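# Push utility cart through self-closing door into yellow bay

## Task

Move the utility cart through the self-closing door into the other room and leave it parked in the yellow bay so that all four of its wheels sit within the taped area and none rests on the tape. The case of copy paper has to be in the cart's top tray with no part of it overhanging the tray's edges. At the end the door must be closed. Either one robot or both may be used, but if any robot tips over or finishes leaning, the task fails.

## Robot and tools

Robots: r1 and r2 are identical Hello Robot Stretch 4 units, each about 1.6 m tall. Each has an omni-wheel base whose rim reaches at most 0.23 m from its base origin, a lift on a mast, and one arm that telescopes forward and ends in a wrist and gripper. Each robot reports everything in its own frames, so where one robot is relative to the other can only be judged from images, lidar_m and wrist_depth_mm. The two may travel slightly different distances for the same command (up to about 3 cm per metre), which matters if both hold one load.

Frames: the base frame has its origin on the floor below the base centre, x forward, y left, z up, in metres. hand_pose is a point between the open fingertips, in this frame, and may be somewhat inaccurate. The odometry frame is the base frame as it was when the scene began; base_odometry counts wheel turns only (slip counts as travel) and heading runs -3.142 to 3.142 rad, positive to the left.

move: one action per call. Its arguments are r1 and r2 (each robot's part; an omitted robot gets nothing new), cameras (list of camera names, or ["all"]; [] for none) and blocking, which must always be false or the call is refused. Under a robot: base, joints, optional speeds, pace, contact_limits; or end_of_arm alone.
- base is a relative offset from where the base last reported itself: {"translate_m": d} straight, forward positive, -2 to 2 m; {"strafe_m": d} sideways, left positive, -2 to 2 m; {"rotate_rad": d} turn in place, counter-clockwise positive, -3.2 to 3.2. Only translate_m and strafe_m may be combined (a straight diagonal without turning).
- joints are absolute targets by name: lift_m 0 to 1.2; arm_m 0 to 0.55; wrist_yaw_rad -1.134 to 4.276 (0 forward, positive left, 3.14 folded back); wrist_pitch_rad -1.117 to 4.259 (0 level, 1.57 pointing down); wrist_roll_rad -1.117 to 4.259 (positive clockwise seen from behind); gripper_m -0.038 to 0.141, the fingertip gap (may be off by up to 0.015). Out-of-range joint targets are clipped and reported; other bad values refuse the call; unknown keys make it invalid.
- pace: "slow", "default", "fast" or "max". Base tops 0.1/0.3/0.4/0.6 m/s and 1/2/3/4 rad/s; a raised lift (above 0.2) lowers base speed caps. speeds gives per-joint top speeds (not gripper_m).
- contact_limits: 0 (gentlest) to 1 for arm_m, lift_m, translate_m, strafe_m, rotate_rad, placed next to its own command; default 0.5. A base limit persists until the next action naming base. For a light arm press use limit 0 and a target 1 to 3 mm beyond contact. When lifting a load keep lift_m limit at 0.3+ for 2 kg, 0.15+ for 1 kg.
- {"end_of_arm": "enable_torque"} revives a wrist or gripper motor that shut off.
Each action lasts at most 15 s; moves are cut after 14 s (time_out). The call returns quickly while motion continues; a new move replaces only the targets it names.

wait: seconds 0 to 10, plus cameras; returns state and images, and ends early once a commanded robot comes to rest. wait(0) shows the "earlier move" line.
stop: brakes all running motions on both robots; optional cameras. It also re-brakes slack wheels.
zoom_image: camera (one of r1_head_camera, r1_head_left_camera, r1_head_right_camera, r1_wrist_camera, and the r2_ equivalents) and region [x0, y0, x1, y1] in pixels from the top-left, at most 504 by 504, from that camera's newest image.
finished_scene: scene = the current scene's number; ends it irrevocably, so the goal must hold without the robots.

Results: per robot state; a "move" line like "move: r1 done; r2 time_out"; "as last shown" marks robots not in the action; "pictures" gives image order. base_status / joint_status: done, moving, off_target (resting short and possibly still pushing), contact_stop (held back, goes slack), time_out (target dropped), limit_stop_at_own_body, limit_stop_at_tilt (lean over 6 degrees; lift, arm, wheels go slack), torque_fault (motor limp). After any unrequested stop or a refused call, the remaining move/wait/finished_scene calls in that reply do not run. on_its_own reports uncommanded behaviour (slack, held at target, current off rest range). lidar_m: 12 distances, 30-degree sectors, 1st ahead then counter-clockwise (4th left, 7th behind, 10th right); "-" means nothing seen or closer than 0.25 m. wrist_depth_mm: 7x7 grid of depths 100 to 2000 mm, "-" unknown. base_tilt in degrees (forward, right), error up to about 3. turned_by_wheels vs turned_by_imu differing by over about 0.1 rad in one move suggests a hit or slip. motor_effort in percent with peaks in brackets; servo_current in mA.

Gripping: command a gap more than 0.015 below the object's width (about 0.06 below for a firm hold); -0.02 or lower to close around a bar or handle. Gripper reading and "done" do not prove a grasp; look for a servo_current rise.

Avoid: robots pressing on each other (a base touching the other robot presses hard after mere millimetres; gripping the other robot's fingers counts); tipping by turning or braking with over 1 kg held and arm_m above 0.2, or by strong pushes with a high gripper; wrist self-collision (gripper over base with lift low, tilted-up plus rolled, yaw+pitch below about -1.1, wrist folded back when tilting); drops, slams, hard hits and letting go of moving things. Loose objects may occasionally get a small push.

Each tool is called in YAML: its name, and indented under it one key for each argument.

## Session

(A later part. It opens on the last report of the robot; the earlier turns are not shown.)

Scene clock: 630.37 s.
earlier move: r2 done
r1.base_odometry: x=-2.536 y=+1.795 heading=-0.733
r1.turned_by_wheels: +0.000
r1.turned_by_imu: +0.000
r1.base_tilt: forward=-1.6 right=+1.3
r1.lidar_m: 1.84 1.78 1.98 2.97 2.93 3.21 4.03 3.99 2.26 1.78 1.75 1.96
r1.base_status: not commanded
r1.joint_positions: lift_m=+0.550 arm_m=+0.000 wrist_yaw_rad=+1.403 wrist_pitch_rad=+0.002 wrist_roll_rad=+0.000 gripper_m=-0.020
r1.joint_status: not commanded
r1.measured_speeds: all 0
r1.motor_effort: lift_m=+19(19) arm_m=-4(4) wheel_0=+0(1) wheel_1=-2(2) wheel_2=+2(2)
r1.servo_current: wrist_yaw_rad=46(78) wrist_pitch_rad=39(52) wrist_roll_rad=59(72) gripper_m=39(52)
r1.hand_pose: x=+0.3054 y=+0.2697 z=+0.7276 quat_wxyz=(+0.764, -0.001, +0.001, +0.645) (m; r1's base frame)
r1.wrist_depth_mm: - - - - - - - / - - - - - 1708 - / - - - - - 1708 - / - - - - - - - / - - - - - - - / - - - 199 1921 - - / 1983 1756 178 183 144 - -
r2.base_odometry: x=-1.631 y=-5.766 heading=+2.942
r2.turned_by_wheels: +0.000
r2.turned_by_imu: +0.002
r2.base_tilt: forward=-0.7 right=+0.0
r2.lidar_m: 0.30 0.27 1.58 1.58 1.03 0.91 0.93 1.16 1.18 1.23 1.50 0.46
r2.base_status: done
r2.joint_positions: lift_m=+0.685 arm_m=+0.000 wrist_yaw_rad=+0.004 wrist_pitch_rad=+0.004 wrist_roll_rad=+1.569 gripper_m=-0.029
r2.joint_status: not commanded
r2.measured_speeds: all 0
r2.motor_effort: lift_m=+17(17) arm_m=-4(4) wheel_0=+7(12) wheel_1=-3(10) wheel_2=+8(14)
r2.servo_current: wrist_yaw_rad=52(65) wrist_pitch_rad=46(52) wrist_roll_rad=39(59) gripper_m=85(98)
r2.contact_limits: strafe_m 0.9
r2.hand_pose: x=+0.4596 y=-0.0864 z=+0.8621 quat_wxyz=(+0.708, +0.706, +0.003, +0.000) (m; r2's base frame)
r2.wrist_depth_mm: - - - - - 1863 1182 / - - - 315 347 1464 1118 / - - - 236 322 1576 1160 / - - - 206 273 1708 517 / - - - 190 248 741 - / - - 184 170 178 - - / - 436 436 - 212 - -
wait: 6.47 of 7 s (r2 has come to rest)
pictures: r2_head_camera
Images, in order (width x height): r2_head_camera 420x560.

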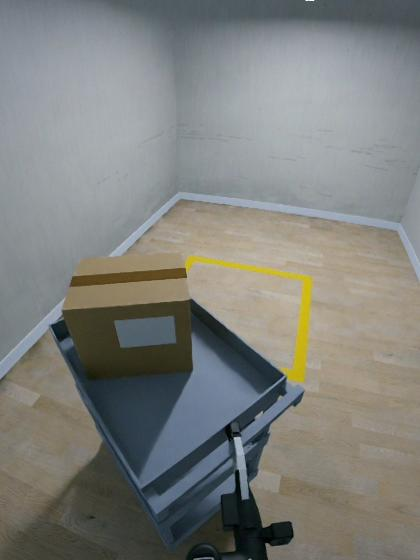

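move:
  r2: {"base":{"translate_m":-0.03,"strafe_m":0.4},"pace":"slow","contact_limits":{"strafe_m":0.9}}
  blocking: false
  cameras: []

wait:
  seconds: 6
  cameras: []

move:
  r2: {"base":{"rotate_rad":-0.2},"pace":"slow","contact_limits":{"rotate_rad":0.9}}
  blocking: false
  cameras: []

wait:
  seconds: 2
  cameras: []

move:
  r2: {"base":{"translate_m":-0.03,"strafe_m":0.4},"pace":"slow","contact_limits":{"strafe_m":0.9}}
  blocking: false
  cameras: []

wait:
  seconds: 6
  cameras: ["r2_head_camera"]

Scene clock: 649.83 s.
move: r2 moving
r1: as last shown
r1.lidar_m: 1.82 1.76 1.96 2.98 2.94 3.21 4.03 3.98 2.27 1.79 1.76 1.96
r1.servo_current: wrist_yaw_rad=59(59) wrist_pitch_rad=39(46) wrist_roll_rad=46(52) gripper_m=46(46)
r1.wrist_depth_mm: - - - - - - - / - - - - - 1661 - / - - - - - 1661 - / - - - - - - - / - - - - - - - / - - - 198 1983 - - / 1863 1756 178 183 144 - -
r2.base_odometry: x=-1.633 y=-5.779 heading=+2.942
r2.turned_by_wheels: +0.000
r2.turned_by_imu: +0.001
r2.base_tilt: forward=-0.7 right=+0.1
r2.lidar_m: 0.28 0.27 1.56 1.57 1.03 0.92 0.93 1.17 1.22 1.21 1.50 0.49
r2.base_status: translate_m moving; strafe_m moving
r2.joint_positions: lift_m=+0.685 arm_m=+0.000 wrist_yaw_rad=+0.001 wrist_pitch_rad=+0.004 wrist_roll_rad=+1.569 gripper_m=-0.029
r2.joint_status: not commanded
r2.measured_speeds: translate_m=-0.005 strafe_m=+0.053 rotate_rad=-0.001 lift_m=+0.000 arm_m=+0.000 wrist_yaw_rad=-0.028 wrist_pitch_rad=+0.000 wrist_roll_rad=+0.000
r2.motor_effort: lift_m=+17(17) arm_m=-3(4) wheel_0=-10(10) wheel_1=+7(7) wheel_2=+7(8)
r2.servo_current: wrist_yaw_rad=46(59) wrist_pitch_rad=46(46) wrist_roll_rad=46(52) gripper_m=78(85)
r2.contact_limits: strafe_m 0.9
r2.hand_pose: x=+0.4594 y=-0.0872 z=+0.8621 quat_wxyz=(+0.708, +0.706, +0.002, -0.001) (m; r2's base frame)
r2.wrist_depth_mm: - - - - - 1756 1160 / - - - 329 351 1499 1118 / - - - 237 325 1576 1182 / - - - 207 276 1756 508 / - - - 189 247 741 - / - - 184 168 178 - - / - - 436 - 209 - -
pictures: none
No camera images: "cameras" was empty.

Scene clock: 654.53 s.
earlier move: r2 done
r1.base_odometry: x=-2.536 y=+1.795 heading=-0.733
r1.turned_by_wheels: +0.000
r1.turned_by_imu: +0.000
r1.base_tilt: forward=-1.6 right=+1.2
r1.lidar_m: 1.80 1.77 1.95 2.97 2.94 3.22 4.06 4.00 2.26 1.80 1.76 1.96
r1.base_status: not commanded
r1.joint_positions: lift_m=+0.550 arm_m=+0.000 wrist_yaw_rad=+1.403 wrist_pitch_rad=+0.002 wrist_roll_rad=+0.000 gripper_m=-0.020
r1.joint_status: not commanded
r1.measured_speeds: all 0
r1.motor_effort: lift_m=+19(19) arm_m=-4(4) wheel_0=+0(1) wheel_1=-2(2) wheel_2=+2(2)
r1.servo_current: wrist_yaw_rad=46(78) wrist_pitch_rad=39(52) wrist_roll_rad=33(65) gripper_m=46(52)
r1.hand_pose: x=+0.3054 y=+0.2697 z=+0.7276 quat_wxyz=(+0.764, -0.001, +0.001, +0.645) (m; r1's base frame)
r1.wrist_depth_mm: - - - - - - - / - - - - - 1661 - / - - - - - 1708 - / - - - - - - - / - - - - - - - / - - - 198 1983 - - / 1921 1808 178 183 144 - -
r2.base_odometry: x=-1.681 y=-6.163 heading=+2.942
r2.turned_by_wheels: -0.001
r2.turned_by_imu: -0.001
r2.base_tilt: forward=-0.7 right=+0.1
r2.lidar_m: 0.36 0.38 1.21 1.24 0.87 0.73 0.76 0.96 1.58 1.59 2.05 0.43
r2.base_status: done
r2.joint_positions: lift_m=+0.685 arm_m=+0.000 wrist_yaw_rad=-0.005 wrist_pitch_rad=+0.004 wrist_roll_rad=+1.569 gripper_m=-0.029
r2.joint_status: not commanded
r2.measured_speeds: all 0
r2.motor_effort: lift_m=+17(17) arm_m=-4(4) wheel_0=-6(14) wheel_1=+3(8) wheel_2=+2(8)
r2.servo_current: wrist_yaw_rad=52(65) wrist_pitch_rad=46(52) wrist_roll_rad=59(65) gripper_m=85(98)
r2.contact_limits: strafe_m 0.9
r2.hand_pose: x=+0.4588 y=-0.0890 z=+0.8621 quat_wxyz=(+0.708, +0.706, +0.000, -0.003) (m; r2's base frame)
r2.wrist_depth_mm: - - - 185 246 1366 1025 / - - - 181 243 1661 1098 / - - - 179 240 759 - / - - 492 235 236 842 - / - - 480 175 234 - - / - - 185 173 177 - - / - - 564 - 229 - -
wait: 4.70 of 6 s (r2 has come to rest)
pictures: none
No camera images: "cameras" was empty.

Scene clock: 655.03 s.
move: r2 moving
r1: as last shown
r1.base_tilt: forward=-1.6 right=+1.3
r1.lidar_m: 1.81 1.79 1.95 2.96 2.93 3.23 4.03 4.00 2.26 1.78 1.77 1.94
r1.motor_effort: lift_m=+19(19) arm_m=-4(4) wheel_0=+0(1) wheel_1=-1(2) wheel_2=+2(2)
r1.servo_current: wrist_yaw_rad=59(59) wrist_pitch_rad=46(52) wrist_roll_rad=52(59) gripper_m=39(46)
r1.wrist_depth_mm: - - - - - - - / - - - - - 1661 - / - - - - - 1708 - / - - - - - - - / - - - - - - - / - - - 198 1983 - - / 1863 1708 178 183 144 - -
r2.base_odometry: x=-1.682 y=-6.163 heading=+2.821
r2.turned_by_wheels: -0.121
r2.turned_by_imu: -0.117
r2.base_tilt: forward=-0.7 right=+0.1
r2.lidar_m: 0.34 0.35 1.22 1.21 0.92 0.76 0.72 0.89 1.50 1.57 1.79 0.43
r2.base_status: rotate_rad moving
r2.joint_positions: lift_m=+0.685 arm_m=+0.000 wrist_yaw_rad=+0.008 wrist_pitch_rad=+0.004 wrist_roll_rad=+1.569 gripper_m=-0.029
r2.joint_status: not commanded
r2.measured_speeds: translate_m=-0.001 strafe_m=+0.000 rotate_rad=-0.413 lift_m=+0.000 arm_m=+0.000 wrist_yaw_rad=+0.007 wrist_pitch_rad=+0.000 wrist_roll_rad=+0.000
r2.motor_effort: lift_m=+17(17) arm_m=-4(4) wheel_0=+9(12) wheel_1=+6(9) wheel_2=+15(15)
r2.servo_current: wrist_yaw_rad=59(65) wrist_pitch_rad=39(46) wrist_roll_rad=39(59) gripper_m=91(91)
r2.contact_limits: rotate_rad 0.9
r2.hand_pose: x=+0.4600 y=-0.0851 z=+0.8621 quat_wxyz=(+0.708, +0.706, +0.004, +0.001) (m; r2's base frame)
r2.wrist_depth_mm: - - - 200 266 274 276 / - - - 194 256 1661 1205 / - - - 188 250 1708 - / - - 564 183 243 842 - / - - 466 179 236 842 - / - - 185 174 178 - - / - 136 530 - 226 - -
pictures: none
No camera images: "cameras" was empty.

Scene clock: 655.70 s.
earlier move: r2 done
r1.base_odometry: x=-2.536 y=+1.795 heading=-0.733
r1.turned_by_wheels: +0.000
r1.turned_by_imu: +0.000
r1.base_tilt: forward=-1.6 right=+1.3
r1.lidar_m: 1.80 1.78 1.96 2.98 2.92 3.21 4.06 3.99 2.27 1.80 1.77 1.96
r1.base_status: not commanded
r1.joint_positions: lift_m=+0.550 arm_m=+0.000 wrist_yaw_rad=+1.403 wrist_pitch_rad=+0.002 wrist_roll_rad=+0.000 gripper_m=-0.020
r1.joint_status: not commanded
r1.measured_speeds: all 0
r1.motor_effort: lift_m=+19(19) arm_m=-4(4) wheel_0=+0(1) wheel_1=-2(2) wheel_2=+2(2)
r1.servo_current: wrist_yaw_rad=46(65) wrist_pitch_rad=39(52) wrist_roll_rad=26(59) gripper_m=46(46)
r1.hand_pose: x=+0.3054 y=+0.2697 z=+0.7276 quat_wxyz=(+0.764, -0.001, +0.001, +0.645) (m; r1's base frame)
r1.wrist_depth_mm: - - - - - - - / - - - - - 1661 - / - - - - - 1708 - / - - - - - - - / - - - - - - - / - - - 199 1921 - - / 1921 1756 178 184 144 - -
r2.base_odometry: x=-1.681 y=-6.163 heading=+2.743
r2.turned_by_wheels: -0.077
r2.turned_by_imu: -0.075
r2.base_tilt: forward=-0.7 right=+0.1
r2.lidar_m: 0.32 0.31 1.23 1.21 0.96 0.78 0.74 0.85 1.34 1.55 1.71 0.44
r2.base_status: done
r2.joint_positions: lift_m=+0.685 arm_m=+0.000 wrist_yaw_rad=+0.004 wrist_pitch_rad=+0.004 wrist_roll_rad=+1.569 gripper_m=-0.029
r2.joint_status: not commanded
r2.measured_speeds: all 0
r2.motor_effort: lift_m=+17(17) arm_m=-4(4) wheel_0=+6(12) wheel_1=+6(9) wheel_2=+7(15)
r2.servo_current: wrist_yaw_rad=39(65) wrist_pitch_rad=46(46) wrist_roll_rad=39(59) gripper_m=85(91)
r2.contact_limits: rotate_rad 0.9
r2.hand_pose: x=+0.4596 y=-0.0864 z=+0.8621 quat_wxyz=(+0.708, +0.706, +0.003, +0.000) (m; r2's base frame)
r2.wrist_depth_mm: - - - 236 310 1576 1098 / - - - 220 290 1464 1118 / - - - 206 272 1708 508 / - - - 194 255 820 - / - - 508 185 241 831 - / - - 184 173 179 - - / - - 480 - 219 - -
wait: 0.67 of 2 s (r2 has come to rest)
pictures: none
No camera images: "cameras" was empty.

Scene clock: 656.20 s.
move: r2 moving
r1: as last shown
r1.lidar_m: 1.82 1.78 1.95 2.96 2.93 3.21 4.05 4.00 2.24 1.80 1.76 1.94
r1.servo_current: wrist_yaw_rad=46(65) wrist_pitch_rad=39(52) wrist_roll_rad=52(59) gripper_m=46(46)
r1.wrist_depth_mm: - - - - - - - / - - - - - 1661 - / - - - - - 1708 - / - - - - - - - / - - - - - - - / - - - 199 1983 - - / 1863 1808 178 183 144 - -
r2.base_odometry: x=-1.686 y=-6.176 heading=+2.743
r2.turned_by_wheels: +0.000
r2.turned_by_imu: +0.000
r2.base_tilt: forward=-0.7 right=+0.1
r2.lidar_m: 0.33 0.33 1.24 1.19 1.00 0.75 0.73 0.85 1.36 1.60 1.75 0.46
r2.base_status: translate_m moving; strafe_m moving
r2.joint_positions: lift_m=+0.685 arm_m=+0.000 wrist_yaw_rad=+0.000 wrist_pitch_rad=+0.004 wrist_roll_rad=+1.569 gripper_m=-0.029
r2.joint_status: not commanded
r2.measured_speeds: translate_m=-0.006 strafe_m=+0.053 rotate_rad=-0.001 lift_m=+0.000 arm_m=+0.000 wrist_yaw_rad=-0.029 wrist_pitch_rad=+0.000 wrist_roll_rad=+0.000
r2.motor_effort: lift_m=+17(17) arm_m=-4(4) wheel_0=-10(10) wheel_1=+7(9) wheel_2=+8(8)
r2.servo_current: wrist_yaw_rad=46(59) wrist_pitch_rad=46(46) wrist_roll_rad=59(59) gripper_m=85(91)
r2.contact_limits: strafe_m 0.9
r2.hand_pose: x=+0.4594 y=-0.0873 z=+0.8621 quat_wxyz=(+0.708, +0.706, +0.002, -0.001) (m; r2's base frame)
r2.wrist_depth_mm: - - - 239 - 1537 1098 / - - - 222 293 1499 1060 / - - - 205 274 1708 512 / - - - 195 254 809 - / - - 512 184 240 842 - / - - 183 173 177 - - / - - 477 - 218 - -
pictures: none
No camera images: "cameras" was empty.

Scene clock: 660.90 s.
earlier move: r2 done
r1.base_odometry: x=-2.536 y=+1.795 heading=-0.733
r1.turned_by_wheels: +0.000
r1.turned_by_imu: +0.000
r1.base_tilt: forward=-1.6 right=+1.3
r1.lidar_m: 1.82 1.79 1.96 2.97 2.95 3.23 4.06 4.00 2.27 1.78 1.78 1.92
r1.base_status: not commanded
r1.joint_positions: lift_m=+0.550 arm_m=+0.000 wrist_yaw_rad=+1.403 wrist_pitch_rad=+0.002 wrist_roll_rad=+0.000 gripper_m=-0.020
r1.joint_status: not commanded
r1.measured_speeds: all 0
r1.motor_effort: lift_m=+19(19) arm_m=-4(4) wheel_0=-1(1) wheel_1=-1(2) wheel_2=+2(2)
r1.servo_current: wrist_yaw_rad=39(65) wrist_pitch_rad=39(52) wrist_roll_rad=46(65) gripper_m=46(52)
r1.hand_pose: x=+0.3054 y=+0.2697 z=+0.7276 quat_wxyz=(+0.764, -0.001, +0.001, +0.645) (m; r1's base frame)
r1.wrist_depth_mm: - - - - - - - / - - - - - 1661 - / - - - - - 1708 - / - - - - - - - / - - - - - - - / - - - 199 1921 - - / 1863 1756 178 183 144 - -
r2.base_odometry: x=-1.809 y=-6.543 heading=+2.743
r2.turned_by_wheels: +0.000
r2.turned_by_imu: -0.001
r2.base_tilt: forward=-0.7 right=+0.1
r2.lidar_m: 0.40 0.46 0.84 0.84 0.91 0.71 0.68 0.73 1.20 1.94 2.15 0.42
r2.base_status: done
r2.joint_positions: lift_m=+0.685 arm_m=+0.000 wrist_yaw_rad=-0.004 wrist_pitch_rad=+0.004 wrist_roll_rad=+1.569 gripper_m=-0.029
r2.joint_status: not commanded
r2.measured_speeds: all 0
r2.motor_effort: lift_m=+17(17) arm_m=-4(4) wheel_0=-6(15) wheel_1=+3(9) wheel_2=+4(8)
r2.servo_current: wrist_yaw_rad=46(65) wrist_pitch_rad=39(52) wrist_roll_rad=52(59) gripper_m=85(91)
r2.contact_limits: strafe_m 0.9
r2.hand_pose: x=+0.4590 y=-0.0886 z=+0.8621 quat_wxyz=(+0.708, +0.706, +0.000, -0.003) (m; r2's base frame)
r2.wrist_depth_mm: - - - 151 208 1576 - / - - 597 156 212 750 - / - - 466 159 218 - - / - - 477 164 224 831 - / - - 549 169 230 - - / - - 185 173 177 - - / - - - - - 559 500
wait: 4.70 of 6 s (r2 has come to rest)
pictures: r2_head_camera
Images, in order (width x height): r2_head_camera 420x560.

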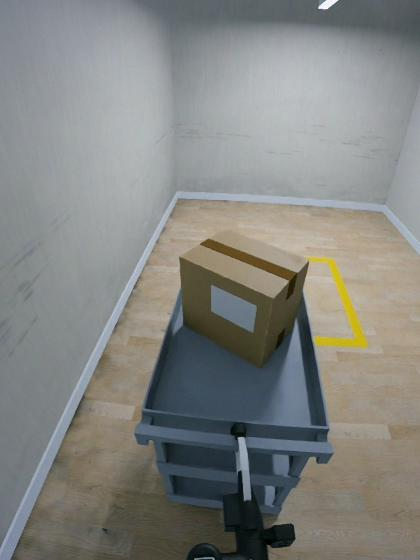

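move:
  r2: {"base":{"translate_m":0.12,"strafe_m":0.38},"pace":"slow","contact_limits":{"strafe_m":0.9}}
  blocking: false
  cameras: []

wait:
  seconds: 6
  cameras: []

move:
  r2: {"base":{"rotate_rad":-0.45},"pace":"slow","contact_limits":{"rotate_rad":0.9}}
  blocking: false
  cameras: []

wait:
  seconds: 3
  cameras: ["r2_head_camera"]

Scene clock: 676.27 s.
move: r2 moving
r1: as last shown
r1.lidar_m: 1.81 1.76 1.98 2.94 2.92 3.23 4.03 3.99 2.26 1.80 1.77 1.94
r1.motor_effort: lift_m=+19(19) arm_m=-4(4) wheel_0=-1(1) wheel_1=-2(2) wheel_2=+2(2)
r1.servo_current: wrist_yaw_rad=46(72) wrist_pitch_rad=39(46) wrist_roll_rad=52(52) gripper_m=46(46)
r1.wrist_depth_mm: - - - - - - - / - - - - - 1618 - / - - - - - 1708 - / - - - - - - - / - - - - - - - / - - - 199 1921 - - / 1921 1756 178 183 144 - -
r2.base_odometry: x=-1.817 y=-6.553 heading=+2.742
r2.turned_by_wheels: -0.001
r2.turned_by_imu: +0.000
r2.base_tilt: forward=-0.8 right=+0.1
r2.lidar_m: 0.42 0.47 0.83 0.83 0.90 0.71 0.69 0.70 1.15 1.97 2.15 0.43
r2.base_status: translate_m moving; strafe_m moving
r2.joint_positions: lift_m=+0.685 arm_m=+0.000 wrist_yaw_rad=-0.004 wrist_pitch_rad=+0.004 wrist_roll_rad=+1.569 gripper_m=-0.029
r2.joint_status: not commanded
r2.measured_speeds: translate_m=+0.015 strafe_m=+0.048 rotate_rad=-0.002 lift_m=+0.000 arm_m=+0.000 wrist_yaw_rad=+0.000 wrist_pitch_rad=+0.000 wrist_roll_rad=+0.000
r2.motor_effort: lift_m=+17(17) arm_m=-4(4) wheel_0=-10(11) wheel_1=+8(8) wheel_2=-9(9)
r2.servo_current: wrist_yaw_rad=39(59) wrist_pitch_rad=39(46) wrist_roll_rad=46(59) gripper_m=85(91)
r2.contact_limits: strafe_m 0.9
r2.hand_pose: x=+0.4590 y=-0.0886 z=+0.8621 quat_wxyz=(+0.708, +0.706, +0.000, -0.003) (m; r2's base frame)
r2.wrist_depth_mm: - - - 150 206 1576 - / - - 580 154 211 759 - / - - 455 158 217 - - / - - 477 163 224 831 - / - - 554 168 229 - - / - - 184 172 178 - - / - - - - - 521 492
pictures: none
No camera images: "cameras" was empty.

Scene clock: 681.00 s.
earlier move: r2 done
r1.base_odometry: x=-2.536 y=+1.795 heading=-0.733
r1.turned_by_wheels: +0.000
r1.turned_by_imu: +0.000
r1.base_tilt: forward=-1.6 right=+1.3
r1.lidar_m: 1.81 1.78 1.94 2.98 2.93 3.21 4.03 4.00 2.26 1.80 1.76 1.94
r1.base_status: not commanded
r1.joint_positions: lift_m=+0.550 arm_m=+0.000 wrist_yaw_rad=+1.403 wrist_pitch_rad=+0.002 wrist_roll_rad=+0.000 gripper_m=-0.020
r1.joint_status: not commanded
r1.measured_speeds: all 0
r1.motor_effort: lift_m=+19(19) arm_m=-4(4) wheel_0=+0(1) wheel_1=-2(2) wheel_2=+2(2)
r1.servo_current: wrist_yaw_rad=46(72) wrist_pitch_rad=46(52) wrist_roll_rad=46(65) gripper_m=46(52)
r1.hand_pose: x=+0.3054 y=+0.2697 z=+0.7276 quat_wxyz=(+0.764, -0.001, +0.001, +0.645) (m; r1's base frame)
r1.wrist_depth_mm: - - - - - - - / - - - - - 1661 - / - - - - - 1708 - / - - - - - - - / - - - - - - - / - - - 199 1921 - - / 1921 1808 179 183 144 - -
r2.base_odometry: x=-2.067 y=-6.847 heading=+2.743
r2.turned_by_wheels: +0.000
r2.turned_by_imu: +0.001
r2.base_tilt: forward=-0.7 right=+0.1
r2.lidar_m: 0.46 0.58 0.45 0.44 0.48 0.76 0.75 0.84 1.28 2.36 2.55 0.34
r2.base_status: done
r2.joint_positions: lift_m=+0.685 arm_m=+0.000 wrist_yaw_rad=-0.004 wrist_pitch_rad=+0.004 wrist_roll_rad=+1.569 gripper_m=-0.029
r2.joint_status: not commanded
r2.measured_speeds: all 0
r2.motor_effort: lift_m=+17(17) arm_m=-4(4) wheel_0=-6(12) wheel_1=+4(9) wheel_2=-6(12)
r2.servo_current: wrist_yaw_rad=46(65) wrist_pitch_rad=39(52) wrist_roll_rad=46(59) gripper_m=85(98)
r2.contact_limits: strafe_m 0.9
r2.hand_pose: x=+0.4589 y=-0.0887 z=+0.8621 quat_wxyz=(+0.708, +0.706, +0.000, -0.003) (m; r2's base frame)
r2.wrist_depth_mm: - 375 375 - 145 - - / - 402 404 - 160 - - / - - 517 108 177 - - / - - - 121 197 - - / - - - 136 224 1576 525 / - - 181 158 177 - 477 / - - - - - - -
wait: 4.73 of 6 s (r2 has come to rest)
pictures: none
No camera images: "cameras" was empty.

Scene clock: 681.50 s.
move: r2 moving
r1: as last shown
r1.lidar_m: 1.82 1.78 1.98 2.97 2.92 3.21 4.04 4.02 2.24 1.79 1.78 1.95
r1.servo_current: wrist_yaw_rad=78(78) wrist_pitch_rad=39(46) wrist_roll_rad=39(59) gripper_m=39(46)
r1.wrist_depth_mm: - - - - - - - / - - - - - 1661 - / - - - - - 1708 - / - - - - - - - / - - - - - - - / - - - 200 1921 - - / 1921 1756 178 183 144 - -
r2.base_odometry: x=-2.067 y=-6.847 heading=+2.619
r2.turned_by_wheels: -0.124
r2.turned_by_imu: -0.120
r2.base_tilt: forward=-0.7 right=+0.0
r2.lidar_m: 0.43 0.54 0.45 0.45 0.46 0.68 0.75 0.78 1.05 2.34 2.48 0.38
r2.base_status: rotate_rad moving
r2.joint_positions: lift_m=+0.685 arm_m=+0.000 wrist_yaw_rad=+0.006 wrist_pitch_rad=+0.004 wrist_roll_rad=+1.569 gripper_m=-0.029
r2.joint_status: not commanded
r2.measured_speeds: translate_m=+0.000 strafe_m=-0.001 rotate_rad=-0.489 lift_m=+0.000 arm_m=+0.000 wrist_yaw_rad=+0.000 wrist_pitch_rad=+0.000 wrist_roll_rad=+0.000
r2.motor_effort: lift_m=+17(17) arm_m=-4(4) wheel_0=+16(16) wheel_1=+7(10) wheel_2=+9(11)
r2.servo_current: wrist_yaw_rad=46(59) wrist_pitch_rad=46(46) wrist_roll_rad=39(59) gripper_m=85(98)
r2.contact_limits: rotate_rad 0.9
r2.hand_pose: x=+0.4598 y=-0.0858 z=+0.8621 quat_wxyz=(+0.708, +0.706, +0.003, +0.001) (m; r2's base frame)
r2.wrist_depth_mm: - 424 424 103 157 - - / - 397 397 110 169 - - / - 517 469 117 185 - - / - - 603 130 201 - - / - - - 143 221 1756 - / - - 181 163 177 1499 504 / - - - - - - -
pictures: none
No camera images: "cameras" was empty.

Scene clock: 682.63 s.
earlier move: r2 done
r1.base_odometry: x=-2.536 y=+1.795 heading=-0.733
r1.turned_by_wheels: +0.000
r1.turned_by_imu: +0.000
r1.base_tilt: forward=-1.6 right=+1.3
r1.lidar_m: 1.81 1.78 1.95 2.98 2.92 3.21 4.03 4.00 2.25 1.79 1.77 1.97
r1.base_status: not commanded
r1.joint_positions: lift_m=+0.550 arm_m=+0.000 wrist_yaw_rad=+1.403 wrist_pitch_rad=+0.002 wrist_roll_rad=+0.000 gripper_m=-0.020
r1.joint_status: not commanded
r1.measured_speeds: all 0
r1.motor_effort: lift_m=+19(19) arm_m=-4(4) wheel_0=+0(1) wheel_1=-2(2) wheel_2=+2(2)
r1.servo_current: wrist_yaw_rad=46(78) wrist_pitch_rad=46(52) wrist_roll_rad=39(59) gripper_m=39(46)
r1.hand_pose: x=+0.3054 y=+0.2697 z=+0.7276 quat_wxyz=(+0.764, -0.001, +0.001, +0.645) (m; r1's base frame)
r1.wrist_depth_mm: - - - - - - - / - - - - - 1576 - / - - - - - 1661 - / - - - - - - - / - - - - - - - / - - - 199 1983 - - / 1863 1808 178 183 144 - -
r2.base_odometry: x=-2.067 y=-6.847 heading=+2.294
r2.turned_by_wheels: -0.325
r2.turned_by_imu: -0.315
r2.base_tilt: forward=-0.6 right=+0.0
r2.lidar_m: 0.40 0.37 0.54 0.43 0.44 0.54 0.73 0.76 0.87 1.45 2.32 0.42
r2.base_status: done
r2.joint_positions: lift_m=+0.685 arm_m=+0.000 wrist_yaw_rad=+0.006 wrist_pitch_rad=+0.004 wrist_roll_rad=+1.569 gripper_m=-0.029
r2.joint_status: not commanded
r2.measured_speeds: all 0
r2.motor_effort: lift_m=+17(17) arm_m=-4(4) wheel_0=+7(16) wheel_1=+6(10) wheel_2=+6(11)
r2.servo_current: wrist_yaw_rad=46(59) wrist_pitch_rad=39(52) wrist_roll_rad=52(59) gripper_m=85(98)
r2.contact_limits: rotate_rad 0.9
r2.hand_pose: x=+0.4598 y=-0.0858 z=+0.8621 quat_wxyz=(+0.708, +0.706, +0.003, +0.001) (m; r2's base frame)
r2.wrist_depth_mm: - - - 175 236 1464 1182 / - - - 175 235 1708 535 / - - 627 174 234 798 - / - - 469 234 234 842 - / - - 492 174 233 - - / - - 184 173 179 - - / - - 597 - 232 - -
wait: 1.13 of 3 s (r2 has come to rest)
pictures: r2_head_camera
Images, in order (width x height): r2_head_camera 420x560.

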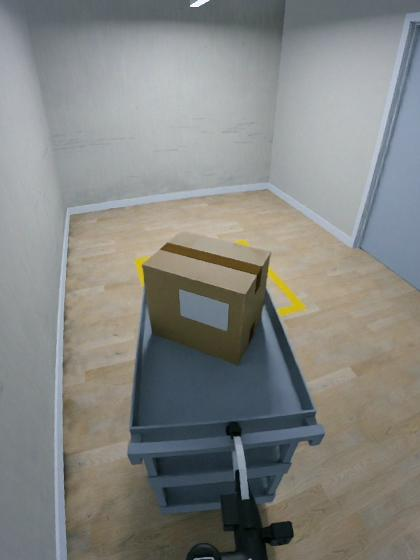

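move:
  r2: {"base":{"translate_m":0.3,"strafe_m":0.03},"pace":"slow","contact_limits":{"translate_m":0.9}}
  blocking: false
  cameras: []

wait:
  seconds: 5
  cameras: []

Scene clock: 691.47 s.
move: r2 moving
r1: as last shown
r1.base_tilt: forward=-1.5 right=+1.3
r1.lidar_m: 1.82 1.78 1.95 2.96 2.94 3.21 4.05 4.00 2.25 1.81 1.78 1.97
r1.servo_current: wrist_yaw_rad=65(65) wrist_pitch_rad=46(52) wrist_roll_rad=33(59) gripper_m=46(46)
r1.wrist_depth_mm: - - - - - - - / - - - - - 1661 - / - - - - - 1708 - / - - - - - - - / - - - - - - - / - - - 198 1983 - - / 1921 1756 178 183 144 - -
r2.base_odometry: x=-2.076 y=-6.839 heading=+2.294
r2.turned_by_wheels: +0.000
r2.turned_by_imu: +0.001
r2.base_tilt: forward=-0.7 right=+0.1
r2.lidar_m: 0.39 0.40 0.55 0.45 0.44 0.52 0.78 0.78 0.88 1.48 2.35 0.43
r2.base_status: translate_m moving; strafe_m moving
r2.joint_positions: lift_m=+0.685 arm_m=+0.000 wrist_yaw_rad=+0.002 wrist_pitch_rad=+0.004 wrist_roll_rad=+1.569 gripper_m=-0.029
r2.joint_status: not commanded
r2.measured_speeds: translate_m=+0.049 strafe_m=+0.004 rotate_rad=-0.001 lift_m=+0.000 arm_m=+0.000 wrist_yaw_rad=-0.016 wrist_pitch_rad=+0.000 wrist_roll_rad=+0.000
r2.motor_effort: lift_m=+17(17) arm_m=-4(4) wheel_0=+9(10) wheel_1=+7(9) wheel_2=-13(13)
r2.servo_current: wrist_yaw_rad=52(59) wrist_pitch_rad=39(46) wrist_roll_rad=59(59) gripper_m=85(91)
r2.contact_limits: translate_m 0.9
r2.hand_pose: x=+0.4595 y=-0.0868 z=+0.8621 quat_wxyz=(+0.708, +0.706, +0.002, -0.001) (m; r2's base frame)
r2.wrist_depth_mm: - - - 179 241 271 1118 / - - - 178 238 1661 559 / - - - 177 237 831 - / - - 477 235 234 831 - / - - 484 174 234 - - / - - 186 172 180 - - / - - 574 - 229 - -
pictures: none
No camera images: "cameras" was empty.

Scene clock: 695.27 s.
earlier move: r2 done
r1.base_odometry: x=-2.536 y=+1.795 heading=-0.733
r1.turned_by_wheels: +0.000
r1.turned_by_imu: +0.000
r1.base_tilt: forward=-1.6 right=+1.3
r1.lidar_m: 1.78 1.77 1.98 2.95 2.95 3.23 4.03 4.01 2.26 1.79 1.76 1.97
r1.base_status: not commanded
r1.joint_positions: lift_m=+0.550 arm_m=+0.000 wrist_yaw_rad=+1.403 wrist_pitch_rad=+0.002 wrist_roll_rad=+0.000 gripper_m=-0.020
r1.joint_status: not commanded
r1.measured_speeds: all 0
r1.motor_effort: lift_m=+19(19) arm_m=-4(4) wheel_0=-1(1) wheel_1=-2(2) wheel_2=+2(2)
r1.servo_current: wrist_yaw_rad=39(72) wrist_pitch_rad=39(52) wrist_roll_rad=52(65) gripper_m=46(52)
r1.hand_pose: x=+0.3054 y=+0.2697 z=+0.7276 quat_wxyz=(+0.764, -0.001, +0.001, +0.645) (m; r1's base frame)
r1.wrist_depth_mm: - - - - - - - / - - - - - 1618 - / - - - - - 1708 - / - - - - - - - / - - - - - - - / - - - 199 1983 - - / 1921 1708 178 184 144 - -
r2.base_odometry: x=-2.288 y=-6.642 heading=+2.294
r2.turned_by_wheels: +0.000
r2.turned_by_imu: +0.000
r2.base_tilt: forward=-0.7 right=+0.1
r2.lidar_m: 0.33 0.33 0.61 0.50 0.49 0.58 0.99 1.05 1.17 2.03 2.28 0.44
r2.base_status: done
r2.joint_positions: lift_m=+0.685 arm_m=+0.000 wrist_yaw_rad=-0.001 wrist_pitch_rad=+0.004 wrist_roll_rad=+1.569 gripper_m=-0.029
r2.joint_status: not commanded
r2.measured_speeds: all 0
r2.motor_effort: lift_m=+17(17) arm_m=-4(4) wheel_0=+2(11) wheel_1=+4(9) wheel_2=-7(14)
r2.servo_current: wrist_yaw_rad=39(65) wrist_pitch_rad=46(52) wrist_roll_rad=52(65) gripper_m=85(98)
r2.contact_limits: translate_m 0.9
r2.hand_pose: x=+0.4593 y=-0.0876 z=+0.8621 quat_wxyz=(+0.708, +0.706, +0.001, -0.002) (m; r2's base frame)
r2.wrist_depth_mm: - - - 224 296 300 300 / - - - 211 278 1618 1255 / - - - 198 263 1708 512 / - - - 190 249 854 - / - - 466 182 238 842 - / - - 185 173 178 - - / - - 492 - 220 - -
wait: 3.80 of 5 s (r2 has come to rest)
pictures: none
No camera images: "cameras" was empty.

move:
  r2: {"base":{"translate_m":0.05,"strafe_m":0.24},"pace":"slow","contact_limits":{"translate_m":0.9}}
  blocking: false
  cameras: []

wait:
  seconds: 4
  cameras: ["r2_head_camera"]

Scene clock: 700.37 s.
move: r2 moving
r1: as last shown
r1.base_tilt: forward=-1.6 right=+1.2
r1.lidar_m: 1.81 1.77 1.97 2.97 2.92 3.22 4.07 4.02 2.26 1.80 1.78 1.93
r1.motor_effort: lift_m=+19(19) arm_m=-4(4) wheel_0=+0(1) wheel_1=-2(2) wheel_2=+2(2)
r1.servo_current: wrist_yaw_rad=59(65) wrist_pitch_rad=46(46) wrist_roll_rad=46(59) gripper_m=39(46)
r1.wrist_depth_mm: - - - - - - - / - - - - - 1708 - / - - - - - 1708 - / - - - - - - - / - - - - - - - / - - - 199 1921 - - / 1921 1808 178 183 144 - -
r2.base_odometry: x=-2.299 y=-6.648 heading=+2.293
r2.turned_by_wheels: -0.001
r2.turned_by_imu: -0.001
r2.base_tilt: forward=-0.7 right=+0.1
r2.lidar_m: 0.35 0.34 0.60 0.49 0.46 0.56 0.95 1.06 1.18 2.04 2.30 0.45
r2.base_status: translate_m moving; strafe_m moving
r2.joint_positions: lift_m=+0.685 arm_m=+0.000 wrist_yaw_rad=-0.004 wrist_pitch_rad=+0.004 wrist_roll_rad=+1.569 gripper_m=-0.029
r2.joint_status: not commanded
r2.measured_speeds: translate_m=+0.011 strafe_m=+0.050 rotate_rad=-0.002 lift_m=+0.000 arm_m=+0.000 wrist_yaw_rad=-0.001 wrist_pitch_rad=+0.000 wrist_roll_rad=+0.000
r2.motor_effort: lift_m=+17(17) arm_m=-4(4) wheel_0=-11(13) wheel_1=+8(9) wheel_2=-9(9)
r2.servo_current: wrist_yaw_rad=52(59) wrist_pitch_rad=46(46) wrist_roll_rad=46(52) gripper_m=91(91)
r2.contact_limits: translate_m 0.9
r2.hand_pose: x=+0.4590 y=-0.0886 z=+0.8621 quat_wxyz=(+0.708, +0.706, +0.000, -0.003) (m; r2's base frame)
r2.wrist_depth_mm: - - - 224 297 301 300 / - - - 212 281 1576 1118 / - - - 199 263 1708 512 / - - - 189 250 842 - / - - 466 182 238 842 - / - - 185 172 179 - - / - - 496 - 216 - -
pictures: none
No camera images: "cameras" was empty.

Scene clock: 703.57 s.
earlier move: r2 done
r1.base_odometry: x=-2.536 y=+1.795 heading=-0.733
r1.turned_by_wheels: +0.000
r1.turned_by_imu: +0.000
r1.base_tilt: forward=-1.6 right=+1.2
r1.lidar_m: 1.81 1.78 1.97 2.96 2.92 3.23 4.05 4.01 2.29 1.80 1.77 1.95
r1.base_status: not commanded
r1.joint_positions: lift_m=+0.550 arm_m=+0.000 wrist_yaw_rad=+1.403 wrist_pitch_rad=+0.002 wrist_roll_rad=+0.000 gripper_m=-0.020
r1.joint_status: not commanded
r1.measured_speeds: all 0
r1.motor_effort: lift_m=+19(19) arm_m=-4(4) wheel_0=+0(1) wheel_1=-1(2) wheel_2=+2(2)
r1.servo_current: wrist_yaw_rad=39(72) wrist_pitch_rad=46(52) wrist_roll_rad=59(72) gripper_m=46(52)
r1.hand_pose: x=+0.3054 y=+0.2697 z=+0.7276 quat_wxyz=(+0.764, -0.001, +0.001, +0.645) (m; r1's base frame)
r1.wrist_depth_mm: - - - - - - - / - - - - - 1708 - / - - - - - 1661 - / - - - - - - - / - - - - - - - / - - - 200 1921 - - / 1921 1756 178 184 144 - -
r2.base_odometry: x=-2.501 y=-6.763 heading=+2.293
r2.turned_by_wheels: +0.000
r2.turned_by_imu: +0.000
r2.base_tilt: forward=-0.6 right=+0.1
r2.lidar_m: 0.39 0.41 0.36 0.28 0.28 0.34 0.60 1.18 1.35 2.27 2.51 0.44
r2.base_status: done
r2.joint_positions: lift_m=+0.685 arm_m=+0.000 wrist_yaw_rad=-0.004 wrist_pitch_rad=+0.004 wrist_roll_rad=+1.569 gripper_m=-0.029
r2.joint_status: not commanded
r2.measured_speeds: all 0
r2.motor_effort: lift_m=+17(17) arm_m=-4(4) wheel_0=-7(15) wheel_1=+3(9) wheel_2=-6(10)
r2.servo_current: wrist_yaw_rad=59(59) wrist_pitch_rad=46(52) wrist_roll_rad=46(59) gripper_m=91(91)
r2.contact_limits: translate_m 0.9
r2.hand_pose: x=+0.4590 y=-0.0886 z=+0.8621 quat_wxyz=(+0.708, +0.706, +0.000, -0.003) (m; r2's base frame)
r2.wrist_depth_mm: - - - 180 243 1576 1160 / - - - 179 239 1708 530 / - - 661 178 237 820 - / - - 469 236 236 831 - / - - 492 175 234 - - / - - 185 173 178 - - / - - 580 - 231 - -
wait: 3.20 of 4 s (r2 has come to rest)
pictures: r2_head_camera
Images, in order (width x height): r2_head_camera 420x560.

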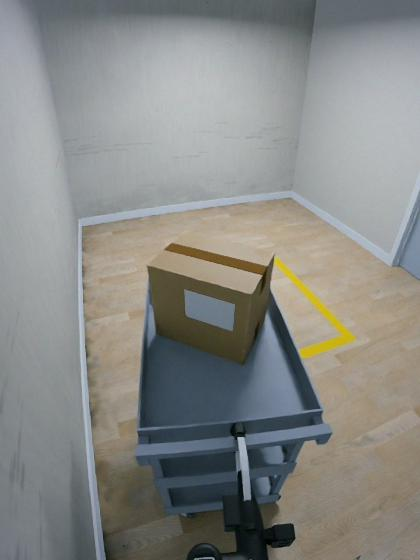

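move:
  r2: {"base":{"translate_m":0.22,"strafe_m":0.06},"pace":"slow","contact_limits":{"translate_m":0.9}}
  blocking: false
  cameras: []

wait:
  seconds: 4
  cameras: []

move:
  r2: {"base":{"translate_m":0.12,"strafe_m":0.12},"pace":"slow","contact_limits":{"translate_m":0.9}}
  blocking: false
  cameras: []

wait:
  seconds: 4
  cameras: ["r2_head_camera"]

Scene clock: 713.57 s.
move: r2 moving
r1: as last shown
r1.base_tilt: forward=-1.6 right=+1.3
r1.lidar_m: 1.82 1.77 1.96 2.97 2.94 3.19 4.05 4.01 2.25 1.79 1.78 1.96
r1.motor_effort: lift_m=+19(19) arm_m=-4(4) wheel_0=+0(1) wheel_1=-2(2) wheel_2=+2(2)
r1.servo_current: wrist_yaw_rad=52(65) wrist_pitch_rad=39(46) wrist_roll_rad=46(65) gripper_m=46(46)
r1.wrist_depth_mm: - - - - - - - / - - - - - 1661 - / - - - - - 1661 - / - - - - - - - / - - - - - - - / - - - 198 1983 - - / 1863 1756 178 184 144 - -
r2.base_odometry: x=-2.512 y=-6.756 heading=+2.293
r2.turned_by_wheels: +0.000
r2.turned_by_imu: +0.000
r2.base_tilt: forward=-0.7 right=+0.1
r2.lidar_m: 0.37 0.39 0.36 0.28 0.26 0.30 0.55 1.16 1.36 2.27 2.48 0.42
r2.base_status: translate_m moving; strafe_m moving
r2.joint_positions: lift_m=+0.685 arm_m=+0.000 wrist_yaw_rad=-0.004 wrist_pitch_rad=+0.004 wrist_roll_rad=+1.569 gripper_m=-0.029
r2.joint_status: not commanded
r2.measured_speeds: translate_m=+0.049 strafe_m=+0.013 rotate_rad=+0.001 lift_m=+0.000 arm_m=+0.000 wrist_yaw_rad=+0.000 wrist_pitch_rad=+0.000 wrist_roll_rad=+0.000
r2.motor_effort: lift_m=+17(17) arm_m=-4(4) wheel_0=+1(7) wheel_1=+8(8) wheel_2=-12(13)
r2.servo_current: wrist_yaw_rad=46(52) wrist_pitch_rad=46(52) wrist_roll_rad=52(59) gripper_m=91(91)
r2.contact_limits: translate_m 0.9
r2.hand_pose: x=+0.4589 y=-0.0886 z=+0.8621 quat_wxyz=(+0.708, +0.706, +0.000, -0.003) (m; r2's base frame)
r2.wrist_depth_mm: - - - 181 242 1576 1160 / - - - 179 240 1661 559 / - - - 178 238 820 - / - - 469 235 236 831 - / - - 488 174 234 - - / - - 186 172 179 - - / - - 580 - 229 - -
pictures: none
No camera images: "cameras" was empty.

Scene clock: 716.60 s.
earlier move: r2 done
r1.base_odometry: x=-2.536 y=+1.795 heading=-0.733
r1.turned_by_wheels: +0.000
r1.turned_by_imu: +0.000
r1.base_tilt: forward=-1.6 right=+1.3
r1.lidar_m: 1.82 1.77 1.95 2.96 2.93 3.24 4.02 4.00 2.27 1.78 1.77 1.95
r1.base_status: not commanded
r1.joint_positions: lift_m=+0.550 arm_m=+0.000 wrist_yaw_rad=+1.403 wrist_pitch_rad=+0.002 wrist_roll_rad=+0.000 gripper_m=-0.020
r1.joint_status: not commanded
r1.measured_speeds: all 0
r1.motor_effort: lift_m=+19(19) arm_m=-4(4) wheel_0=-1(1) wheel_1=-1(2) wheel_2=+2(2)
r1.servo_current: wrist_yaw_rad=52(65) wrist_pitch_rad=33(52) wrist_roll_rad=52(72) gripper_m=46(52)
r1.hand_pose: x=+0.3054 y=+0.2697 z=+0.7276 quat_wxyz=(+0.764, -0.001, +0.001, +0.645) (m; r1's base frame)
r1.wrist_depth_mm: - - - - - - - / - - - - - 1708 - / - - - - - 1661 - / - - - - - - - / - - - - - - - / - - - 199 1983 - - / 1863 1756 178 183 144 - -
r2.base_odometry: x=-2.691 y=-6.638 heading=+2.294
r2.turned_by_wheels: +0.000
r2.turned_by_imu: +0.002
r2.base_tilt: forward=-0.6 right=+0.1
r2.lidar_m: 0.37 0.36 0.36 0.29 0.27 0.36 0.59 1.40 1.62 2.49 2.51 0.46
r2.base_status: done
r2.joint_positions: lift_m=+0.685 arm_m=+0.000 wrist_yaw_rad=+0.000 wrist_pitch_rad=+0.004 wrist_roll_rad=+1.569 gripper_m=-0.029
r2.joint_status: not commanded
r2.measured_speeds: all 0
r2.motor_effort: lift_m=+17(17) arm_m=-3(4) wheel_0=+6(12) wheel_1=+5(9) wheel_2=-6(14)
r2.servo_current: wrist_yaw_rad=39(59) wrist_pitch_rad=46(52) wrist_roll_rad=52(59) gripper_m=85(91)
r2.contact_limits: translate_m 0.9
r2.hand_pose: x=+0.4593 y=-0.0874 z=+0.8621 quat_wxyz=(+0.708, +0.706, +0.002, -0.001) (m; r2's base frame)
r2.wrist_depth_mm: - - - 196 262 289 289 / - - - 190 254 1708 1182 / - - - 186 247 1708 - / - - 539 181 242 854 - / - - 477 178 236 - - / - - 185 173 179 - - / - - 539 - 227 - -
wait: 3.03 of 4 s (r2 has come to rest)
pictures: none
No camera images: "cameras" was empty.

Scene clock: 717.10 s.
move: r2 moving
r1: as last shown
r1.base_tilt: forward=-1.6 right=+1.2
r1.lidar_m: 1.79 1.76 1.95 2.97 2.93 3.23 4.03 4.00 2.27 1.80 1.76 1.96
r1.motor_effort: lift_m=+19(19) arm_m=-4(4) wheel_0=+0(1) wheel_1=-2(2) wheel_2=+2(2)
r1.servo_current: wrist_yaw_rad=65(65) wrist_pitch_rad=52(52) wrist_roll_rad=46(59) gripper_m=46(46)
r1.wrist_depth_mm: - - - - - - - / - - - - - 1618 - / - - - - - 1661 - / - - - - - - - / - - - - - - - / - - - 198 1921 - - / 1921 1756 178 183 144 - -
r2.base_odometry: x=-2.704 y=-6.637 heading=+2.293
r2.turned_by_wheels: -0.001
r2.turned_by_imu: +0.000
r2.base_tilt: forward=-0.7 right=+0.1
r2.lidar_m: 0.35 0.37 0.37 0.28 0.27 0.34 0.57 1.40 1.58 2.51 2.50 0.43
r2.base_status: translate_m moving; strafe_m moving
r2.joint_positions: lift_m=+0.685 arm_m=+0.000 wrist_yaw_rad=+0.000 wrist_pitch_rad=+0.004 wrist_roll_rad=+1.569 gripper_m=-0.029
r2.joint_status: not commanded
r2.measured_speeds: translate_m=+0.035 strafe_m=+0.036 rotate_rad=-0.001 lift_m=+0.000 arm_m=+0.000 wrist_yaw_rad=+0.000 wrist_pitch_rad=+0.000 wrist_roll_rad=+0.000
r2.motor_effort: lift_m=+17(17) arm_m=-4(4) wheel_0=-5(7) wheel_1=+8(10) wheel_2=-9(12)
r2.servo_current: wrist_yaw_rad=46(52) wrist_pitch_rad=46(52) wrist_roll_rad=39(52) gripper_m=85(91)
r2.contact_limits: translate_m 0.9
r2.hand_pose: x=+0.4593 y=-0.0874 z=+0.8621 quat_wxyz=(+0.708, +0.706, +0.002, -0.001) (m; r2's base frame)
r2.wrist_depth_mm: - - - 200 266 289 289 / - - - 192 257 1661 1138 / - - - 187 249 1756 - / - - 554 182 242 842 - / - - 473 177 236 - - / - - 186 172 179 - - / - - 535 - 225 - -
pictures: none
No camera images: "cameras" was empty.

Scene clock: 719.53 s.
earlier move: r2 done
r1.base_odometry: x=-2.536 y=+1.795 heading=-0.733
r1.turned_by_wheels: +0.000
r1.turned_by_imu: +0.000
r1.base_tilt: forward=-1.6 right=+1.2
r1.lidar_m: 1.80 1.78 1.95 2.96 2.92 3.25 4.07 4.01 2.28 1.80 1.77 1.96
r1.base_status: not commanded
r1.joint_positions: lift_m=+0.550 arm_m=+0.000 wrist_yaw_rad=+1.403 wrist_pitch_rad=+0.002 wrist_roll_rad=+0.000 gripper_m=-0.020
r1.joint_status: not commanded
r1.measured_speeds: all 0
r1.motor_effort: lift_m=+19(19) arm_m=-4(4) wheel_0=-1(1) wheel_1=-2(2) wheel_2=+2(2)
r1.servo_current: wrist_yaw_rad=39(65) wrist_pitch_rad=39(52) wrist_roll_rad=39(65) gripper_m=39(52)
r1.hand_pose: x=+0.3054 y=+0.2697 z=+0.7276 quat_wxyz=(+0.764, -0.001, +0.001, +0.645) (m; r1's base frame)
r1.wrist_depth_mm: - - - - - - - / - - - - - 1618 - / - - - - - 1661 - / - - - - - - - / - - - - - - - / - - - 198 1921 - - / 1921 1756 178 183 144 - -
r2.base_odometry: x=-2.860 y=-6.627 heading=+2.293
r2.turned_by_wheels: +0.000
r2.turned_by_imu: +0.000
r2.base_tilt: forward=-0.7 right=+0.1
r2.lidar_m: 0.36 0.38 0.27 0.25 0.25 0.26 0.42 1.56 1.72 2.58 2.58 0.45
r2.base_status: done
r2.joint_positions: lift_m=+0.685 arm_m=+0.000 wrist_yaw_rad=-0.003 wrist_pitch_rad=+0.004 wrist_roll_rad=+1.569 gripper_m=-0.029
r2.joint_status: not commanded
r2.measured_speeds: all 0
r2.motor_effort: lift_m=+17(17) arm_m=-4(4) wheel_0=-7(10) wheel_1=+4(10) wheel_2=-7(14)
r2.servo_current: wrist_yaw_rad=46(59) wrist_pitch_rad=46(52) wrist_roll_rad=46(59) gripper_m=91(98)
r2.contact_limits: translate_m 0.9
r2.hand_pose: x=+0.4590 y=-0.0884 z=+0.8621 quat_wxyz=(+0.708, +0.706, +0.000, -0.003) (m; r2's base frame)
r2.wrist_depth_mm: - - - 195 260 1397 291 / - - - 191 253 1708 1182 / - - - 186 247 1708 - / - - 530 182 242 831 - / - - 473 178 236 - - / - - 185 172 178 - - / - - 539 - 226 - -
wait: 2.43 of 4 s (r2 has come to rest)
pictures: r2_head_camera
Images, in order (width x height): r2_head_camera 420x560.

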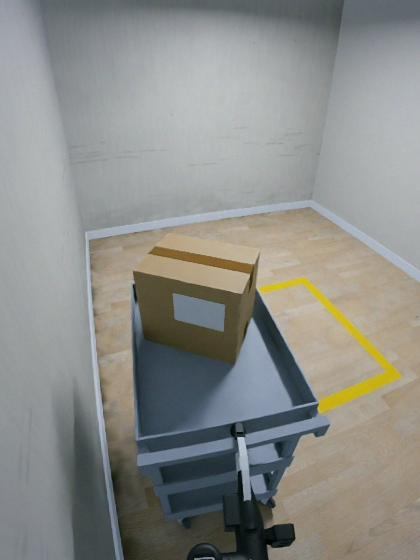

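move:
  r2: {"base":{"translate_m":-0.02,"strafe_m":-0.13},"pace":"slow","contact_limits":{"strafe_m":0.9}}
  blocking: false
  cameras: []

wait:
  seconds: 3
  cameras: []

move:
  r2: {"base":{"rotate_rad":0.33},"pace":"slow","contact_limits":{"rotate_rad":0.9}}
  blocking: false
  cameras: []

wait:
  seconds: 3
  cameras: ["r2_head_camera"]

Scene clock: 737.30 s.
move: r2 moving
r1: as last shown
r1.base_tilt: forward=-1.6 right=+1.3
r1.lidar_m: 1.82 1.78 1.95 2.96 2.93 3.21 4.04 4.01 2.23 1.79 1.77 1.94
r1.motor_effort: lift_m=+19(19) arm_m=-4(4) wheel_0=+0(1) wheel_1=-2(2) wheel_2=+2(2)
r1.servo_current: wrist_yaw_rad=46(65) wrist_pitch_rad=46(52) wrist_roll_rad=26(59) gripper_m=39(46)
r1.wrist_depth_mm: - - - - - - - / - - - - - 1661 - / - - - - - 1618 - / - - - - - - - / - - - - - - - / - - - 199 1983 - - / 1863 1708 178 183 144 - -
r2.base_odometry: x=-2.850 y=-6.620 heading=+2.293
r2.turned_by_wheels: +0.001
r2.turned_by_imu: +0.001
r2.base_tilt: forward=-0.6 right=+0.0
r2.lidar_m: 0.37 0.39 0.26 0.25 0.25 0.28 0.48 1.54 1.76 2.57 2.56 0.46
r2.base_status: translate_m moving; strafe_m moving
r2.joint_positions: lift_m=+0.685 arm_m=+0.000 wrist_yaw_rad=+0.000 wrist_pitch_rad=+0.004 wrist_roll_rad=+1.569 gripper_m=-0.029
r2.joint_status: not commanded
r2.measured_speeds: translate_m=-0.008 strafe_m=-0.051 rotate_rad=+0.002 lift_m=+0.000 arm_m=+0.000 wrist_yaw_rad=+0.025 wrist_pitch_rad=+0.000 wrist_roll_rad=+0.000
r2.motor_effort: lift_m=+17(17) arm_m=-4(4) wheel_0=+10(13) wheel_1=-9(9) wheel_2=+6(7)
r2.servo_current: wrist_yaw_rad=59(59) wrist_pitch_rad=39(46) wrist_roll_rad=46(65) gripper_m=78(91)
r2.contact_limits: strafe_m 0.9
r2.hand_pose: x=+0.4593 y=-0.0873 z=+0.8621 quat_wxyz=(+0.708, +0.706, +0.002, -0.001) (m; r2's base frame)
r2.wrist_depth_mm: - - - 193 257 1366 1078 / - - - 189 251 1708 1160 / - - - 185 244 1618 - / - - 517 181 241 854 - / - - 477 178 236 - - / - - 185 173 179 - - / - - 549 - 229 - -
pictures: none
No camera images: "cameras" was empty.

Scene clock: 739.33 s.
earlier move: r2 done
r1.base_odometry: x=-2.536 y=+1.795 heading=-0.733
r1.turned_by_wheels: +0.000
r1.turned_by_imu: +0.000
r1.base_tilt: forward=-1.6 right=+1.3
r1.lidar_m: 1.80 1.74 1.99 2.97 2.94 3.18 4.06 4.00 2.26 1.79 1.76 1.94
r1.base_status: not commanded
r1.joint_positions: lift_m=+0.550 arm_m=+0.000 wrist_yaw_rad=+1.403 wrist_pitch_rad=+0.002 wrist_roll_rad=+0.000 gripper_m=-0.020
r1.joint_status: not commanded
r1.measured_speeds: all 0
r1.motor_effort: lift_m=+19(19) arm_m=-4(4) wheel_0=+0(1) wheel_1=-2(2) wheel_2=+2(2)
r1.servo_current: wrist_yaw_rad=33(72) wrist_pitch_rad=46(52) wrist_roll_rad=52(78) gripper_m=39(46)
r1.hand_pose: x=+0.3054 y=+0.2697 z=+0.7276 quat_wxyz=(+0.764, -0.001, +0.001, +0.645) (m; r1's base frame)
r1.wrist_depth_mm: - - - - - - - / - - - - - 1618 - / - - - - - 1661 - / - - - - - - - / - - - - - - - / - - - 200 1983 - - / 1863 1756 178 183 144 - -
r2.base_odometry: x=-2.750 y=-6.556 heading=+2.294
r2.turned_by_wheels: +0.000
r2.turned_by_imu: +0.001
r2.base_tilt: forward=-0.7 right=+0.1
r2.lidar_m: 0.32 0.34 0.40 0.33 0.32 0.39 0.65 1.48 1.66 2.48 2.46 0.45
r2.base_status: done
r2.joint_positions: lift_m=+0.685 arm_m=+0.000 wrist_yaw_rad=+0.004 wrist_pitch_rad=+0.004 wrist_roll_rad=+1.569 gripper_m=-0.029
r2.joint_status: not commanded
r2.measured_speeds: all 0
r2.motor_effort: lift_m=+17(17) arm_m=-4(4) wheel_0=+5(14) wheel_1=-4(10) wheel_2=+9(11)
r2.servo_current: wrist_yaw_rad=46(59) wrist_pitch_rad=46(52) wrist_roll_rad=52(65) gripper_m=85(98)
r2.contact_limits: strafe_m 0.9
r2.hand_pose: x=+0.4597 y=-0.0862 z=+0.8621 quat_wxyz=(+0.708, +0.706, +0.003, +0.000) (m; r2's base frame)
r2.wrist_depth_mm: - - - 224 296 298 300 / - - - 212 278 1576 1182 / - - - 201 262 1756 517 / - - - 190 251 831 - / - - 466 182 239 831 - / - - 185 174 179 - - / - - 492 - 221 - -
wait: 2.03 of 3 s (r2 has come to rest)
pictures: none
No camera images: "cameras" was empty.

Scene clock: 739.83 s.
move: r2 moving
r1: as last shown
r1.lidar_m: 1.80 1.77 1.96 2.95 2.92 3.23 4.06 4.01 2.26 1.80 1.77 1.95
r1.servo_current: wrist_yaw_rad=65(65) wrist_pitch_rad=46(52) wrist_roll_rad=46(65) gripper_m=46(46)
r1.wrist_depth_mm: - - - - - - - / - - - - - 1661 - / - - - - - 1661 - / - - - - - - - / - - - - - - - / - - - 198 1983 - - / 1921 1708 178 183 144 - -
r2.base_odometry: x=-2.750 y=-6.556 heading=+2.417
r2.turned_by_wheels: +0.123
r2.turned_by_imu: +0.119
r2.base_tilt: forward=-0.7 right=+0.0
r2.lidar_m: 0.37 0.37 0.34 0.33 0.33 0.43 0.85 1.49 1.80 2.46 2.48 0.44
r2.base_status: rotate_rad moving
r2.joint_positions: lift_m=+0.685 arm_m=+0.000 wrist_yaw_rad=-0.009 wrist_pitch_rad=+0.004 wrist_roll_rad=+1.569 gripper_m=-0.029
r2.joint_status: not commanded
r2.measured_speeds: translate_m=+0.001 strafe_m=+0.002 rotate_rad=+0.484 lift_m=+0.000 arm_m=+0.000 wrist_yaw_rad=-0.003 wrist_pitch_rad=+0.000 wrist_roll_rad=+0.000
r2.motor_effort: lift_m=+17(17) arm_m=-4(4) wheel_0=-8(12) wheel_1=-7(9) wheel_2=-17(17)
r2.servo_current: wrist_yaw_rad=59(65) wrist_pitch_rad=39(46) wrist_roll_rad=46(46) gripper_m=85(91)
r2.contact_limits: rotate_rad 0.9
r2.hand_pose: x=+0.4585 y=-0.0899 z=+0.8621 quat_wxyz=(+0.708, +0.706, -0.002, -0.004) (m; r2's base frame)
r2.wrist_depth_mm: - - - 203 268 291 293 / - - - 195 258 1661 1182 / - - - 188 250 1661 - / - - 564 183 242 842 - / - - 469 178 236 - - / - - 187 172 179 - - / - - 530 - 224 - -
pictures: none
No camera images: "cameras" was empty.

Scene clock: 740.77 s.
earlier move: r2 done
r1.base_odometry: x=-2.536 y=+1.795 heading=-0.733
r1.turned_by_wheels: +0.000
r1.turned_by_imu: +0.000
r1.base_tilt: forward=-1.6 right=+1.3
r1.lidar_m: 1.78 1.78 1.95 2.97 2.94 3.23 4.03 4.00 2.25 1.80 1.77 1.94
r1.base_status: not commanded
r1.joint_positions: lift_m=+0.550 arm_m=+0.000 wrist_yaw_rad=+1.403 wrist_pitch_rad=+0.002 wrist_roll_rad=+0.000 gripper_m=-0.020
r1.joint_status: not commanded
r1.measured_speeds: all 0
r1.motor_effort: lift_m=+19(19) arm_m=-4(4) wheel_0=+0(1) wheel_1=-2(2) wheel_2=+2(2)
r1.servo_current: wrist_yaw_rad=59(65) wrist_pitch_rad=39(52) wrist_roll_rad=52(72) gripper_m=39(46)
r1.hand_pose: x=+0.3054 y=+0.2697 z=+0.7276 quat_wxyz=(+0.764, -0.001, +0.001, +0.645) (m; r1's base frame)
r1.wrist_depth_mm: - - - - - - - / - - - - - 1661 - / - - - - - 1708 - / - - - - - - - / - - - - - - - / - - - 199 1921 - - / 1863 1808 178 183 144 - -
r2.base_odometry: x=-2.750 y=-6.556 heading=+2.622
r2.turned_by_wheels: +0.206
r2.turned_by_imu: +0.200
r2.base_tilt: forward=-0.6 right=+0.1
r2.lidar_m: 0.40 0.46 0.35 0.32 0.36 0.51 1.48 1.57 2.16 2.44 2.65 0.41
r2.base_status: done
r2.joint_positions: lift_m=+0.685 arm_m=+0.000 wrist_yaw_rad=-0.003 wrist_pitch_rad=+0.004 wrist_roll_rad=+1.569 gripper_m=-0.029
r2.joint_status: not commanded
r2.measured_speeds: all 0
r2.motor_effort: lift_m=+17(17) arm_m=-4(4) wheel_0=-5(12) wheel_1=-5(9) wheel_2=-6(17)
r2.servo_current: wrist_yaw_rad=52(65) wrist_pitch_rad=39(46) wrist_roll_rad=46(65) gripper_m=85(91)
r2.contact_limits: rotate_rad 0.9
r2.hand_pose: x=+0.4590 y=-0.0884 z=+0.8621 quat_wxyz=(+0.708, +0.706, +0.000, -0.003) (m; r2's base frame)
r2.wrist_depth_mm: - - - 149 204 1537 - / - - 554 154 211 759 - / - 484 445 158 216 - - / - - 480 163 223 - - / - - 564 168 229 - - / - - 183 172 178 - - / - - - - - - 500
wait: 0.93 of 3 s (r2 has come to rest)
pictures: r2_head_camera
Images, in order (width x height): r2_head_camera 420x560.

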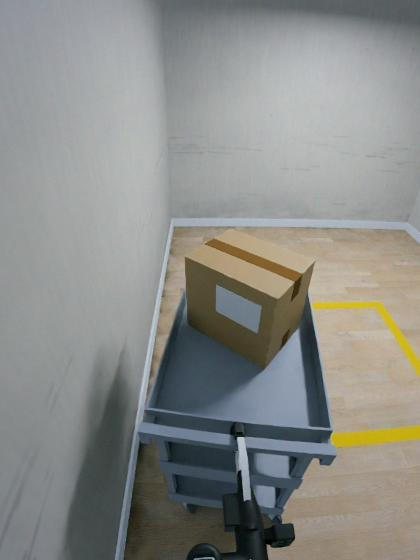

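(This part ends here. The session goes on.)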